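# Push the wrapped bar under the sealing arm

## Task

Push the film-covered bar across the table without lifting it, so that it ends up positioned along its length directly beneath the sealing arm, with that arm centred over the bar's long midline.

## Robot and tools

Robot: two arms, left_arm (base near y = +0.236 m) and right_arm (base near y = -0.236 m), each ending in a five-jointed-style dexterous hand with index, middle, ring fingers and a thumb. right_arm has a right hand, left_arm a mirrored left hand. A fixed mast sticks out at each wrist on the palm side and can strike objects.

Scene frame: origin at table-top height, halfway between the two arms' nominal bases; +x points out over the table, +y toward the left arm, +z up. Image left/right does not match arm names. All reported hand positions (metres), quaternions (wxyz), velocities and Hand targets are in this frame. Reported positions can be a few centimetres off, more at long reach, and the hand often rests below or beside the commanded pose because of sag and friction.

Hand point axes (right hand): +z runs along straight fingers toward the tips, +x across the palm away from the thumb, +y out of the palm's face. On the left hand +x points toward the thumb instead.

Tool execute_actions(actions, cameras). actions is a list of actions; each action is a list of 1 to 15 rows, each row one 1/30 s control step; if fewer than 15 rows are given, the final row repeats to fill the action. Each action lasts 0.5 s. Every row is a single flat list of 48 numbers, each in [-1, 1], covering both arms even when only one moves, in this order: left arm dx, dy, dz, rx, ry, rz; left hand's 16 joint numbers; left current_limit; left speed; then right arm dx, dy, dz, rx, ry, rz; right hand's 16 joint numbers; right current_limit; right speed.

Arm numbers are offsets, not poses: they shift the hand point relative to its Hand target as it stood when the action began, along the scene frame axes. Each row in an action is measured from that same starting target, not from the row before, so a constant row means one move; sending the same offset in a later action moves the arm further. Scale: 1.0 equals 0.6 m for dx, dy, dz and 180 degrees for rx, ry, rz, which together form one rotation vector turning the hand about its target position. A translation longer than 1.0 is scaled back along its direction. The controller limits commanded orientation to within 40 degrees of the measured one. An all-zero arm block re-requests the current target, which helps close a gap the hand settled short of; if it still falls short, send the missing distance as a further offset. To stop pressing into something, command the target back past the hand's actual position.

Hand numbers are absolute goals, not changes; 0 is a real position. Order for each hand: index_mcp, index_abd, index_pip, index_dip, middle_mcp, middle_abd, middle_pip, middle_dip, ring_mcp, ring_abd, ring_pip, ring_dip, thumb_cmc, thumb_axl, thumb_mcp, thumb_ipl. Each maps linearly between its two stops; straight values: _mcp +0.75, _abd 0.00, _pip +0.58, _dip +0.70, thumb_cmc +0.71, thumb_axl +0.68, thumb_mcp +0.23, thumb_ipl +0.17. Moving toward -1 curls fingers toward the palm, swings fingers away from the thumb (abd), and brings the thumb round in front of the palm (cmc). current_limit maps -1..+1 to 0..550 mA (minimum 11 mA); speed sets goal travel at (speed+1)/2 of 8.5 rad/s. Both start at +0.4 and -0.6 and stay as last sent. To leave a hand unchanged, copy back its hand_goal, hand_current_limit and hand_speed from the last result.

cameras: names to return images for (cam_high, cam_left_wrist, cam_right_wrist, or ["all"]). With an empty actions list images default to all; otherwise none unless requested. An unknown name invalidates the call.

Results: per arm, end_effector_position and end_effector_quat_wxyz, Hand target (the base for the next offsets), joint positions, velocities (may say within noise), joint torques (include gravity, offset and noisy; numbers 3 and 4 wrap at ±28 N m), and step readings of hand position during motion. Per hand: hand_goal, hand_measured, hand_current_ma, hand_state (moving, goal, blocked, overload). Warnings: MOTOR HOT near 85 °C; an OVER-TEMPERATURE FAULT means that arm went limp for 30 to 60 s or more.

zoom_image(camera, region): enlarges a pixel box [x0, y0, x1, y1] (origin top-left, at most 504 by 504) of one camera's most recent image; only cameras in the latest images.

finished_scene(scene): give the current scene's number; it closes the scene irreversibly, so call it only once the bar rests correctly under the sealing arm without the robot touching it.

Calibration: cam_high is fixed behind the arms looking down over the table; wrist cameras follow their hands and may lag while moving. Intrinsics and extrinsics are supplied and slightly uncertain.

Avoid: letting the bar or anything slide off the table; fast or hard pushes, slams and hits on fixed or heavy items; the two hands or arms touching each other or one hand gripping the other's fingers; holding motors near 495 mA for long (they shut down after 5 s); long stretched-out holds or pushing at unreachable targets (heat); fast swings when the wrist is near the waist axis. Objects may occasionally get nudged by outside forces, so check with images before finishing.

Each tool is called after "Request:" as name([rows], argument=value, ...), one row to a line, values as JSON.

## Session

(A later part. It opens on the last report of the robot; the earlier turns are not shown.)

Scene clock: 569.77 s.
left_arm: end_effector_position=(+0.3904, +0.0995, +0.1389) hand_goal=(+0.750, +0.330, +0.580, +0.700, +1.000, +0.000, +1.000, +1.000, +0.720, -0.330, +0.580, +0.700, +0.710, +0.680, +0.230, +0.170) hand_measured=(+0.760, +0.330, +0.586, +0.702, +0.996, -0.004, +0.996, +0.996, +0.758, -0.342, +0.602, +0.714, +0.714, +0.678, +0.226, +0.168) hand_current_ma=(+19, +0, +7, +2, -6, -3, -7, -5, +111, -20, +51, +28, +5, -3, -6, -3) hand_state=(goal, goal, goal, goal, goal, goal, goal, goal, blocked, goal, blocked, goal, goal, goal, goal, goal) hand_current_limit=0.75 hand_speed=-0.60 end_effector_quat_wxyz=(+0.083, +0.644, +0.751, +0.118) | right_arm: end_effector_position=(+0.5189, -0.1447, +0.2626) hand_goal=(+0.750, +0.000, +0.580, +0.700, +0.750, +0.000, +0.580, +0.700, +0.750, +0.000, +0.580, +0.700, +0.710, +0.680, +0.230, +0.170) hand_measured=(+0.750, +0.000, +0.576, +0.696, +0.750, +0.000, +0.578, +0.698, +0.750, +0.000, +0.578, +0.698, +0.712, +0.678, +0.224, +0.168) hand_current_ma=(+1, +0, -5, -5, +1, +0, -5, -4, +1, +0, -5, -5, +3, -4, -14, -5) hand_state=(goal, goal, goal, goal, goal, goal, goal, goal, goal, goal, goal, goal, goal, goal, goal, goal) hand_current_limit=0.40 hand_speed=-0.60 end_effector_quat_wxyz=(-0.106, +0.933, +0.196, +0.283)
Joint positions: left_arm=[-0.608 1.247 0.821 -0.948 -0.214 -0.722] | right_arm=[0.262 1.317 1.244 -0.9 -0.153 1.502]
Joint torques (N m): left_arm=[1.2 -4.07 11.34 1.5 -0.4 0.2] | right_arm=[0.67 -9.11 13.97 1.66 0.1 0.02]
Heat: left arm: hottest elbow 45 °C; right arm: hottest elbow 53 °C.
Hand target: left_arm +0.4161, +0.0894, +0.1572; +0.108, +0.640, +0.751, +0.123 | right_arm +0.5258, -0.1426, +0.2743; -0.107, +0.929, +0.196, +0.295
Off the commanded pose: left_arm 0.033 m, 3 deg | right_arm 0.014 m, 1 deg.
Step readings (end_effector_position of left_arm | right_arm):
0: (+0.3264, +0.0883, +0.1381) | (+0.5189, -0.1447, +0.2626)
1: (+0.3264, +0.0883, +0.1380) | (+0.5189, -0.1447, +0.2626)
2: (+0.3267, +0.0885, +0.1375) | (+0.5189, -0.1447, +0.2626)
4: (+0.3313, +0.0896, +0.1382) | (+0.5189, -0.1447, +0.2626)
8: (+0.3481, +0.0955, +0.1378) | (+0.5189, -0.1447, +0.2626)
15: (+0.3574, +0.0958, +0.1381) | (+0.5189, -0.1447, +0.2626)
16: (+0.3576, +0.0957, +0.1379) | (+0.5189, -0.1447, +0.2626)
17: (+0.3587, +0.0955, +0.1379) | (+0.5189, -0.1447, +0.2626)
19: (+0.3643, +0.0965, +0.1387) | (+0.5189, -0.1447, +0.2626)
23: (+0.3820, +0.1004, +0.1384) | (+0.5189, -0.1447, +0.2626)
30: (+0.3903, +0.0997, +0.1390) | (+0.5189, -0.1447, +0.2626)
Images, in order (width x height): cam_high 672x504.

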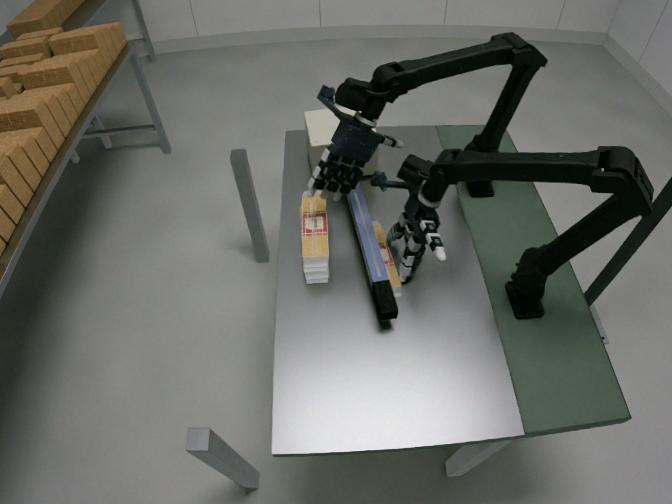

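Request:
execute_actions([
  [[0.035,0.005,0.002,0,0,0,0.75,0.33,0.58,0.7,1,0,1,1,0.72,-0.33,0.58,0.7,0.71,0.68,0.23,0.17,0.75,-0.6,0,0,0,0,0,0,0.75,0,0.58,0.7,0.75,0,0.58,0.7,0.75,0,0.58,0.7,0.71,0.68,0.23,0.17,0.4,-0.6]],
  [[0.022,0.003,0,0,0,0,0.75,0.33,0.58,0.7,1,0,1,1,0.72,-0.33,0.58,0.7,0.71,0.68,0.23,0.17,0.75,-0.6,0,0,0,0,0,0,0.75,0,0.58,0.7,0.75,0,0.58,0.7,0.75,0,0.58,0.7,0.71,0.68,0.23,0.17,0.4,-0.6]],
], cameras=["cam_high", "cam_left_wrist", "cam_right_wrist"])

Request:
zoom_image(camera="cam_high", region=[340, 170, 500, 330])

Scene clock: 587.80 s.
left_arm: end_effector_position=(+0.4226, +0.1010, +0.1390) hand_goal=(+0.750, +0.330, +0.580, +0.700, +1.000, +0.000, +1.000, +1.000, +0.720, -0.330, +0.580, +0.700, +0.710, +0.680, +0.230, +0.170) hand_measured=(+0.760, +0.330, +0.586, +0.702, +0.996, -0.004, +0.996, +0.996, +0.764, -0.344, +0.606, +0.716, +0.714, +0.678, +0.226, +0.168) hand_current_ma=(+21, +0, +7, +2, -6, -3, -7, -5, +129, -21, +60, +33, +4, -3, -6, -3) hand_state=(goal, goal, goal, goal, goal, goal, goal, goal, blocked, goal, blocked, goal, goal, goal, goal, goal) hand_current_limit=0.75 hand_speed=-0.60 end_effector_quat_wxyz=(+0.082, +0.647, +0.749, +0.114) | right_arm: end_effector_position=(+0.5189, -0.1447, +0.2626) hand_goal=(+0.750, +0.000, +0.580, +0.700, +0.750, +0.000, +0.580, +0.700, +0.750, +0.000, +0.580, +0.700, +0.710, +0.680, +0.230, +0.170) hand_measured=(+0.750, +0.000, +0.576, +0.696, +0.750, +0.000, +0.578, +0.698, +0.750, +0.000, +0.578, +0.698, +0.712, +0.678, +0.224, +0.168) hand_current_ma=(+1, +0, -5, -5, +1, +0, -5, -4, +1, +0, -5, -5, +3, -4, -14, -5) hand_state=(goal, goal, goal, goal, goal, goal, goal, goal, goal, goal, goal, goal, goal, goal, goal, goal) hand_current_limit=0.40 hand_speed=-0.60 end_effector_quat_wxyz=(-0.106, +0.933, +0.196, +0.283)
Joint positions: left_arm=[-0.55 1.317 0.884 -0.933 -0.194 -0.658] | right_arm=[0.262 1.317 1.244 -0.9 -0.153 1.502]
Joint torques (N m): left_arm=[1.44 -5.25 11.44 1.55 -0.53 0.16] | right_arm=[1.03 -8.88 13.98 1.61 0.11 0.05]
Heat: left arm: hottest elbow 49 °C; right arm: hottest elbow 53 °C.
Hand target: left_arm +0.4502, +0.0942, +0.1582; +0.108, +0.640, +0.751, +0.123 | right_arm +0.5258, -0.1426, +0.2743; -0.107, +0.929, +0.196, +0.295
Off the commanded pose: left_arm 0.034 m, 3 deg | right_arm 0.014 m, 1 deg.
Step readings (end_effector_position of left_arm | right_arm):
0: (+0.3905, +0.0994, +0.1389) | (+0.5189, -0.1447, +0.2626)
1: (+0.3906, +0.0993, +0.1389) | (+0.5189, -0.1447, +0.2626)
2: (+0.3911, +0.0992, +0.1388) | (+0.5189, -0.1447, +0.2626)
4: (+0.3949, +0.0997, +0.1391) | (+0.5189, -0.1447, +0.2626)
8: (+0.4055, +0.1008, +0.1388) | (+0.5189, -0.1447, +0.2626)
15: (+0.4102, +0.1005, +0.1390) | (+0.5189, -0.1447, +0.2626)
16: (+0.4102, +0.1004, +0.1390) | (+0.5189, -0.1447, +0.2626)
17: (+0.4106, +0.1003, +0.1390) | (+0.5189, -0.1447, +0.2626)
19: (+0.4128, +0.1006, +0.1392) | (+0.5189, -0.1447, +0.2626)
23: (+0.4197, +0.1012, +0.1390) | (+0.5189, -0.1447, +0.2626)
30: (+0.4226, +0.1010, +0.1390) | (+0.5189, -0.1447, +0.2626)
camera_calibration:
cam_left_wrist: T_world_to_cam=[[-0.533684, -0.829973, -0.162252, 0.299187], [-0.737063, 0.362429, 0.570424, 0.152131], [-0.414631, 0.424016, -0.805165, 0.367617], [0, 0, 0, 1]] pos_world=[0.424227, 0.0373048, 0.257757]

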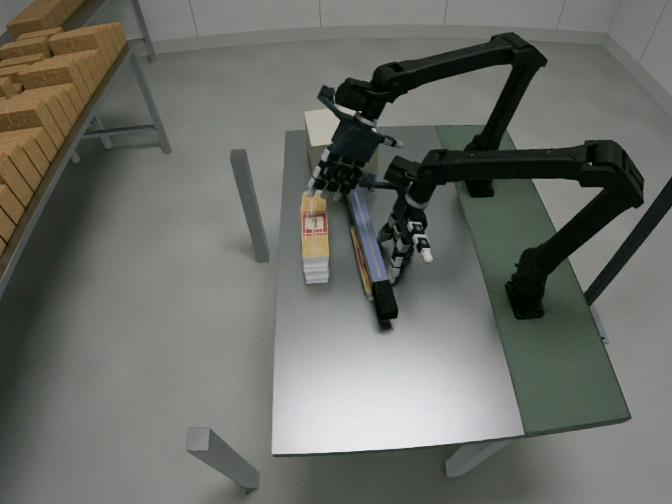

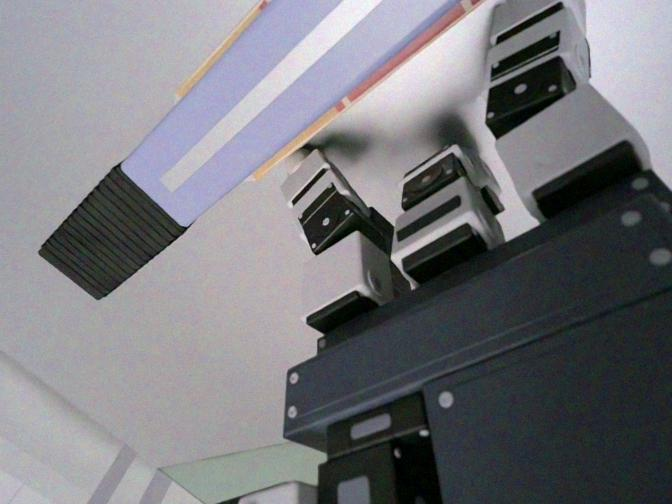

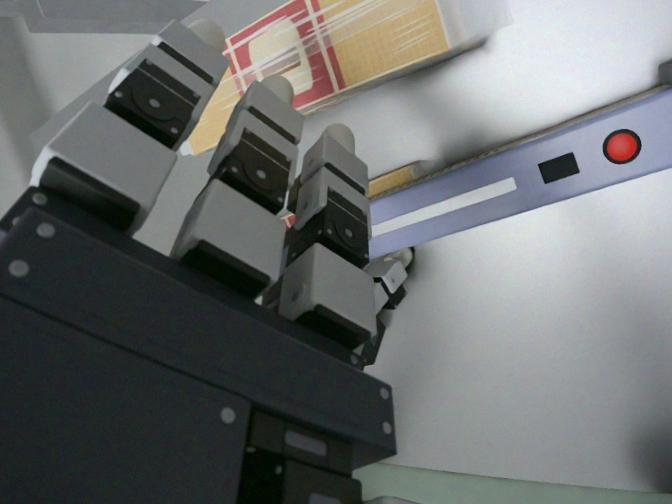

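Scaled by 3.150.

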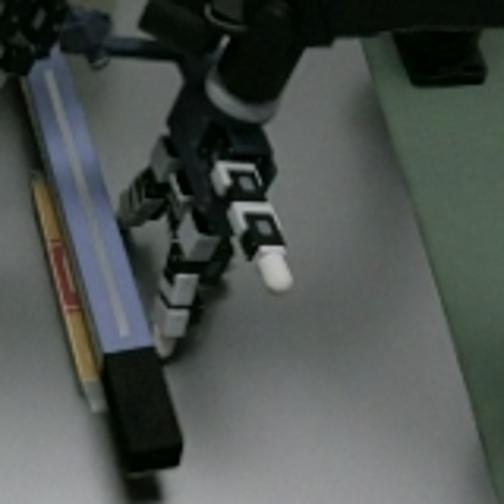

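Request:
zoom_image(camera="cam_left_wrist", region=[100, 0, 500, 250])

Request:
zoom_image(camera="cam_high", region=[340, 210, 400, 310])

Scaled by 1.260.

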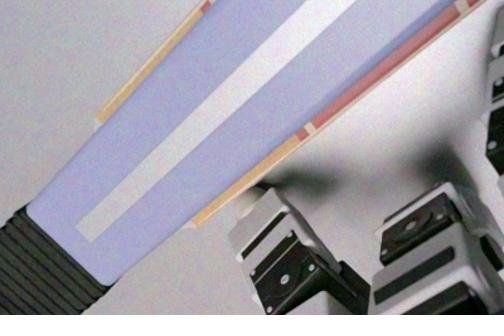

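Scaled by 5.040.

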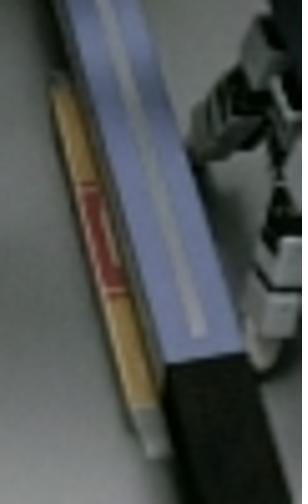

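Request:
execute_actions([
  [[0.004,0.0005,0,0,0,0.004,0.75,0.33,0.58,0.7,1,0,1,1,0.69,-0.33,0.58,0.7,0.71,0.68,0.23,0.17,0.75,-0.6,0,0,0,0,0,0,0.75,0,0.58,0.7,0.75,0,0.58,0.7,0.75,0,0.58,0.7,0.71,0.68,0.23,0.17,0.4,-0.6]],
], cameras=["cam_high", "cam_left_wrist"])

Request:
zoom_image(camera="cam_left_wrist", region=[100, 0, 500, 250])

Request:
zoom_image(camera="cam_high", region=[340, 210, 400, 310])

Scene clock: 643.03 s.
left_arm: end_effector_position=(+0.4254, +0.1003, +0.1389) hand_goal=(+0.750, +0.330, +0.580, +0.700, +1.000, +0.000, +1.000, +1.000, +0.690, -0.330, +0.580, +0.700, +0.710, +0.680, +0.230, +0.170) hand_measured=(+0.760, +0.330, +0.586, +0.702, +0.996, -0.004, +0.996, +0.996, +0.762, -0.342, +0.606, +0.716, +0.714, +0.678, +0.226, +0.168) hand_current_ma=(+21, +0, +7, +2, -6, -3, -7, -5, +242, -21, +60, +33, +4, -3, -6, -3) hand_state=(goal, goal, goal, goal, goal, goal, goal, goal, blocked, goal, blocked, goal, goal, goal, goal, goal) hand_current_limit=0.75 hand_speed=-0.60 end_effector_quat_wxyz=(+0.082, +0.646, +0.750, +0.114) | right_arm: end_effector_position=(+0.5189, -0.1447, +0.2626) hand_goal=(+0.750, +0.000, +0.580, +0.700, +0.750, +0.000, +0.580, +0.700, +0.750, +0.000, +0.580, +0.700, +0.710, +0.680, +0.230, +0.170) hand_measured=(+0.750, +0.000, +0.576, +0.696, +0.750, +0.000, +0.578, +0.698, +0.750, +0.000, +0.578, +0.698, +0.712, +0.678, +0.224, +0.168) hand_current_ma=(+1, +0, -5, -5, +1, +0, -5, -4, +1, +0, -5, -5, +3, -4, -14, -5) hand_state=(goal, goal, goal, goal, goal, goal, goal, goal, goal, goal, goal, goal, goal, goal, goal, goal) hand_current_limit=0.40 hand_speed=-0.60 end_effector_quat_wxyz=(-0.106, +0.933, +0.196, +0.283)
Joint positions: left_arm=[-0.548 1.325 0.892 -0.933 -0.194 -0.658] | right_arm=[0.262 1.317 1.244 -0.9 -0.153 1.502]
Joint torques (N m): left_arm=[1.38 -5.25 11.47 1.5 -0.62 0.03] | right_arm=[1.03 -9.05 13.87 1.62 0.11 0.06]
Heat: left arm: hottest elbow 50 °C; right arm: hottest elbow 53 °C.
Hand target: left_arm +0.4526, +0.0946, +0.1582; +0.107, +0.636, +0.755, +0.124 | right_arm +0.5258, -0.1426, +0.2743; -0.107, +0.929, +0.196, +0.295
Off the commanded pose: left_arm 0.034 m, 3 deg | right_arm 0.014 m, 1 deg.
Step readings (end_effector_position of left_arm | right_arm):
0: (+0.4226, +0.1010, +0.1390) | (+0.5189, -0.1447, +0.2626)
1: (+0.4226, +0.1009, +0.1390) | (+0.5189, -0.1447, +0.2626)
2: (+0.4226, +0.1009, +0.1388) | (+0.5189, -0.1447, +0.2626)
4: (+0.4230, +0.1007, +0.1390) | (+0.5189, -0.1447, +0.2626)
8: (+0.4247, +0.1005, +0.1390) | (+0.5189, -0.1447, +0.2626)
15: (+0.4254, +0.1003, +0.1389) | (+0.5189, -0.1447, +0.2626)
camera_calibration:
cam_left_wrist: T_world_to_cam=[[-0.532475, -0.830756, -0.162217, 0.299591], [-0.737211, 0.360993, 0.571143, 0.154674], [-0.415921, 0.423707, -0.804662, 0.369473], [0, 0, 0, 1]] pos_world=[0.427224, 0.036503, 0.257559]
Images, in order (width x height): cam_high 672x504, cam_left_wrist 672x504.

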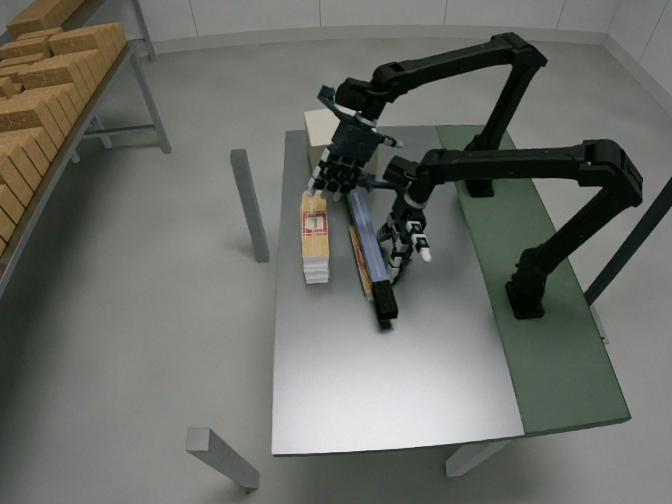

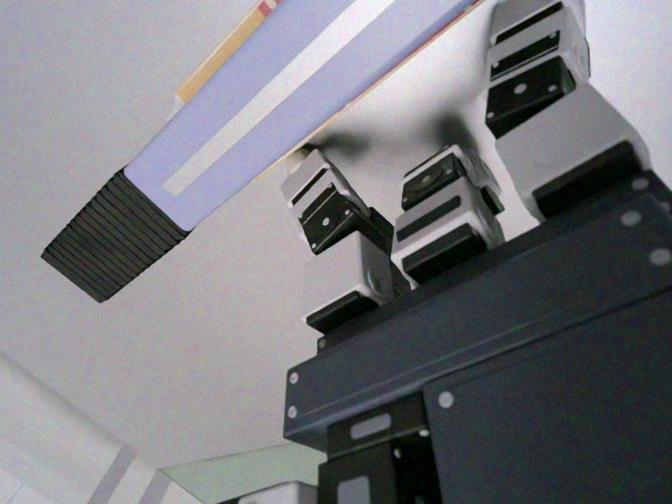

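Scaled by 1.260.

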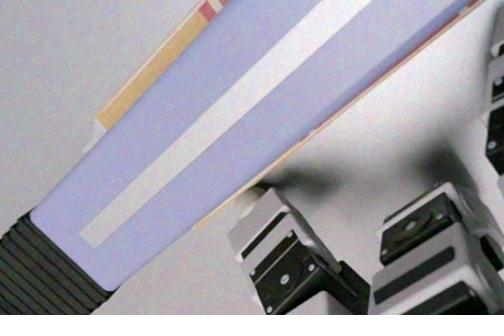

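Scaled by 5.040.

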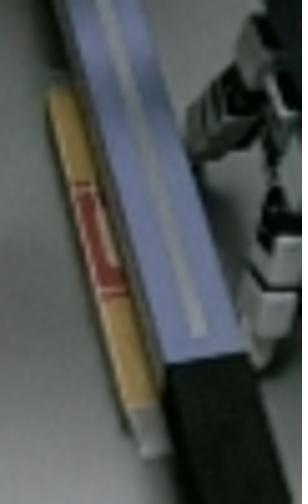

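Request:
execute_actions([
  [[-0.13,-0.015,0.02,0,0,0,0.9,0.33,0.58,0.7,1,0,1,1,0.9,-0.33,0.62,0.72,0.71,0.68,0.23,0.17,0.75,-0.5,0,0,0,0,0,0,0.75,0,0.58,0.7,0.75,0,0.58,0.7,0.75,0,0.58,0.7,0.71,0.68,0.23,0.17,0.4,-0.6]],
], cameras=["cam_high", "cam_left_wrist"])

Request:
zoom_image(camera="cam_left_wrist", region=[100, 0, 500, 250])

Request:
zoom_image(camera="cam_high", region=[340, 210, 400, 310])

Scene clock: 669.90 s.
left_arm: end_effector_position=(+0.3798, +0.0853, +0.1713) hand_goal=(+0.900, +0.330, +0.580, +0.700, +1.000, +0.000, +1.000, +1.000, +0.900, -0.330, +0.620, +0.720, +0.710, +0.680, +0.230, +0.170) hand_measured=(+0.898, +0.330, +0.582, +0.702, +0.996, -0.002, +0.996, +0.996, +0.898, -0.332, +0.618, +0.720, +0.714, +0.678, +0.226, +0.168) hand_current_ma=(-2, +0, +3, +2, -5, -3, -7, -5, -1, -1, -1, +0, +4, -3, -6, -3) hand_state=(goal, goal, goal, goal, goal, goal, goal, goal, goal, goal, goal, goal, goal, goal, goal, goal) hand_current_limit=0.75 hand_speed=-0.50 end_effector_quat_wxyz=(+0.110, +0.637, +0.753, +0.124) | right_arm: end_effector_position=(+0.5189, -0.1447, +0.2626) hand_goal=(+0.750, +0.000, +0.580, +0.700, +0.750, +0.000, +0.580, +0.700, +0.750, +0.000, +0.580, +0.700, +0.710, +0.680, +0.230, +0.170) hand_measured=(+0.750, +0.000, +0.576, +0.696, +0.750, +0.000, +0.578, +0.698, +0.750, +0.000, +0.578, +0.698, +0.712, +0.678, +0.224, +0.168) hand_current_ma=(+1, +0, -5, -5, +1, +0, -5, -4, +1, +0, -5, -5, +3, -4, -14, -5) hand_state=(goal, goal, goal, goal, goal, goal, goal, goal, goal, goal, goal, goal, goal, goal, goal, goal) hand_current_limit=0.40 hand_speed=-0.60 end_effector_quat_wxyz=(-0.106, +0.933, +0.196, +0.283)
Joint positions: left_arm=[-0.667 1.187 0.847 -0.992 -0.235 -0.787] | right_arm=[0.262 1.317 1.244 -0.9 -0.153 1.502]
Joint torques (N m): left_arm=[-0.97 -5.95 7.24 0.36 -0.44 -0.11] | right_arm=[0.91 -8.94 13.83 1.61 0.13 0.04]
Heat: left arm: hottest elbow 49 °C; right arm: hottest elbow 54 °C.
Hand target: left_arm +0.3747, +0.0854, +0.1703; +0.107, +0.635, +0.755, +0.124 | right_arm +0.5258, -0.1426, +0.2743; -0.107, +0.929, +0.196, +0.295
Off the commanded pose: left_arm 0.005 m, 0 deg | right_arm 0.014 m, 1 deg.
Step readings (end_effector_position of left_arm | right_arm):
0: (+0.4254, +0.1003, +0.1389) | (+0.5189, -0.1447, +0.2626)
1: (+0.4255, +0.1004, +0.1390) | (+0.5189, -0.1447, +0.2626)
2: (+0.4253, +0.1004, +0.1400) | (+0.5189, -0.1447, +0.2626)
4: (+0.4210, +0.0992, +0.1453) | (+0.5189, -0.1447, +0.2626)
8: (+0.3967, +0.0873, +0.1595) | (+0.5189, -0.1447, +0.2626)
15: (+0.3821, +0.0828, +0.1728) | (+0.5189, -0.1447, +0.2626)
camera_calibration:
cam_left_wrist: T_world_to_cam=[[-0.512202, -0.841501, -0.171828, 0.263111], [-0.773051, 0.364533, 0.519142, 0.130107], [-0.374222, 0.398737, -0.837237, 0.374767], [0, 0, 0, 1]] pos_world=[0.375591, 0.0245467, 0.291435]
Images, in order (width x height): cam_high 672x504, cam_left_wrist 672x504.

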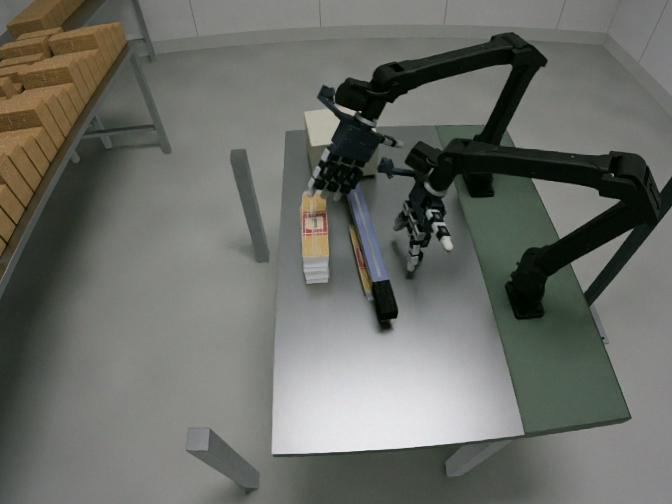

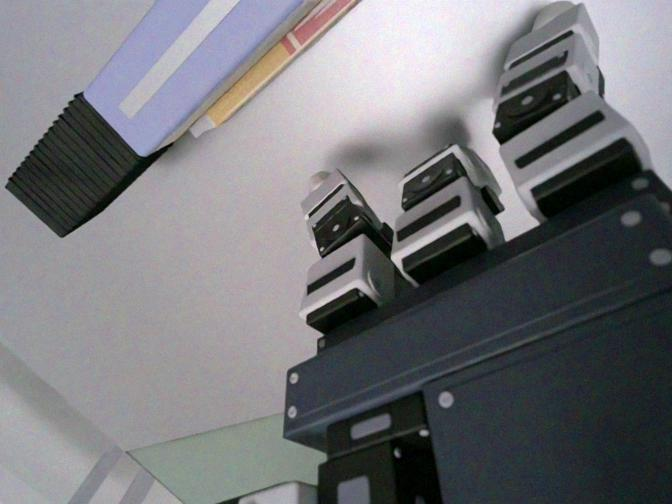

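Scaled by 1.260.

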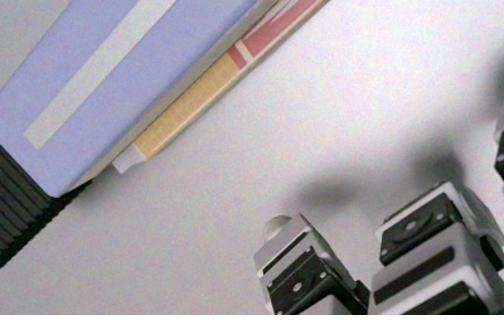

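Scaled by 5.040.

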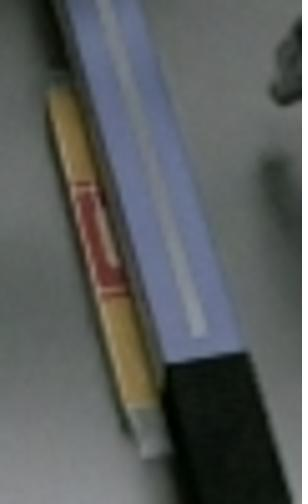

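Request:
finished_scene(scene=1)

The scene is finished: the task was done.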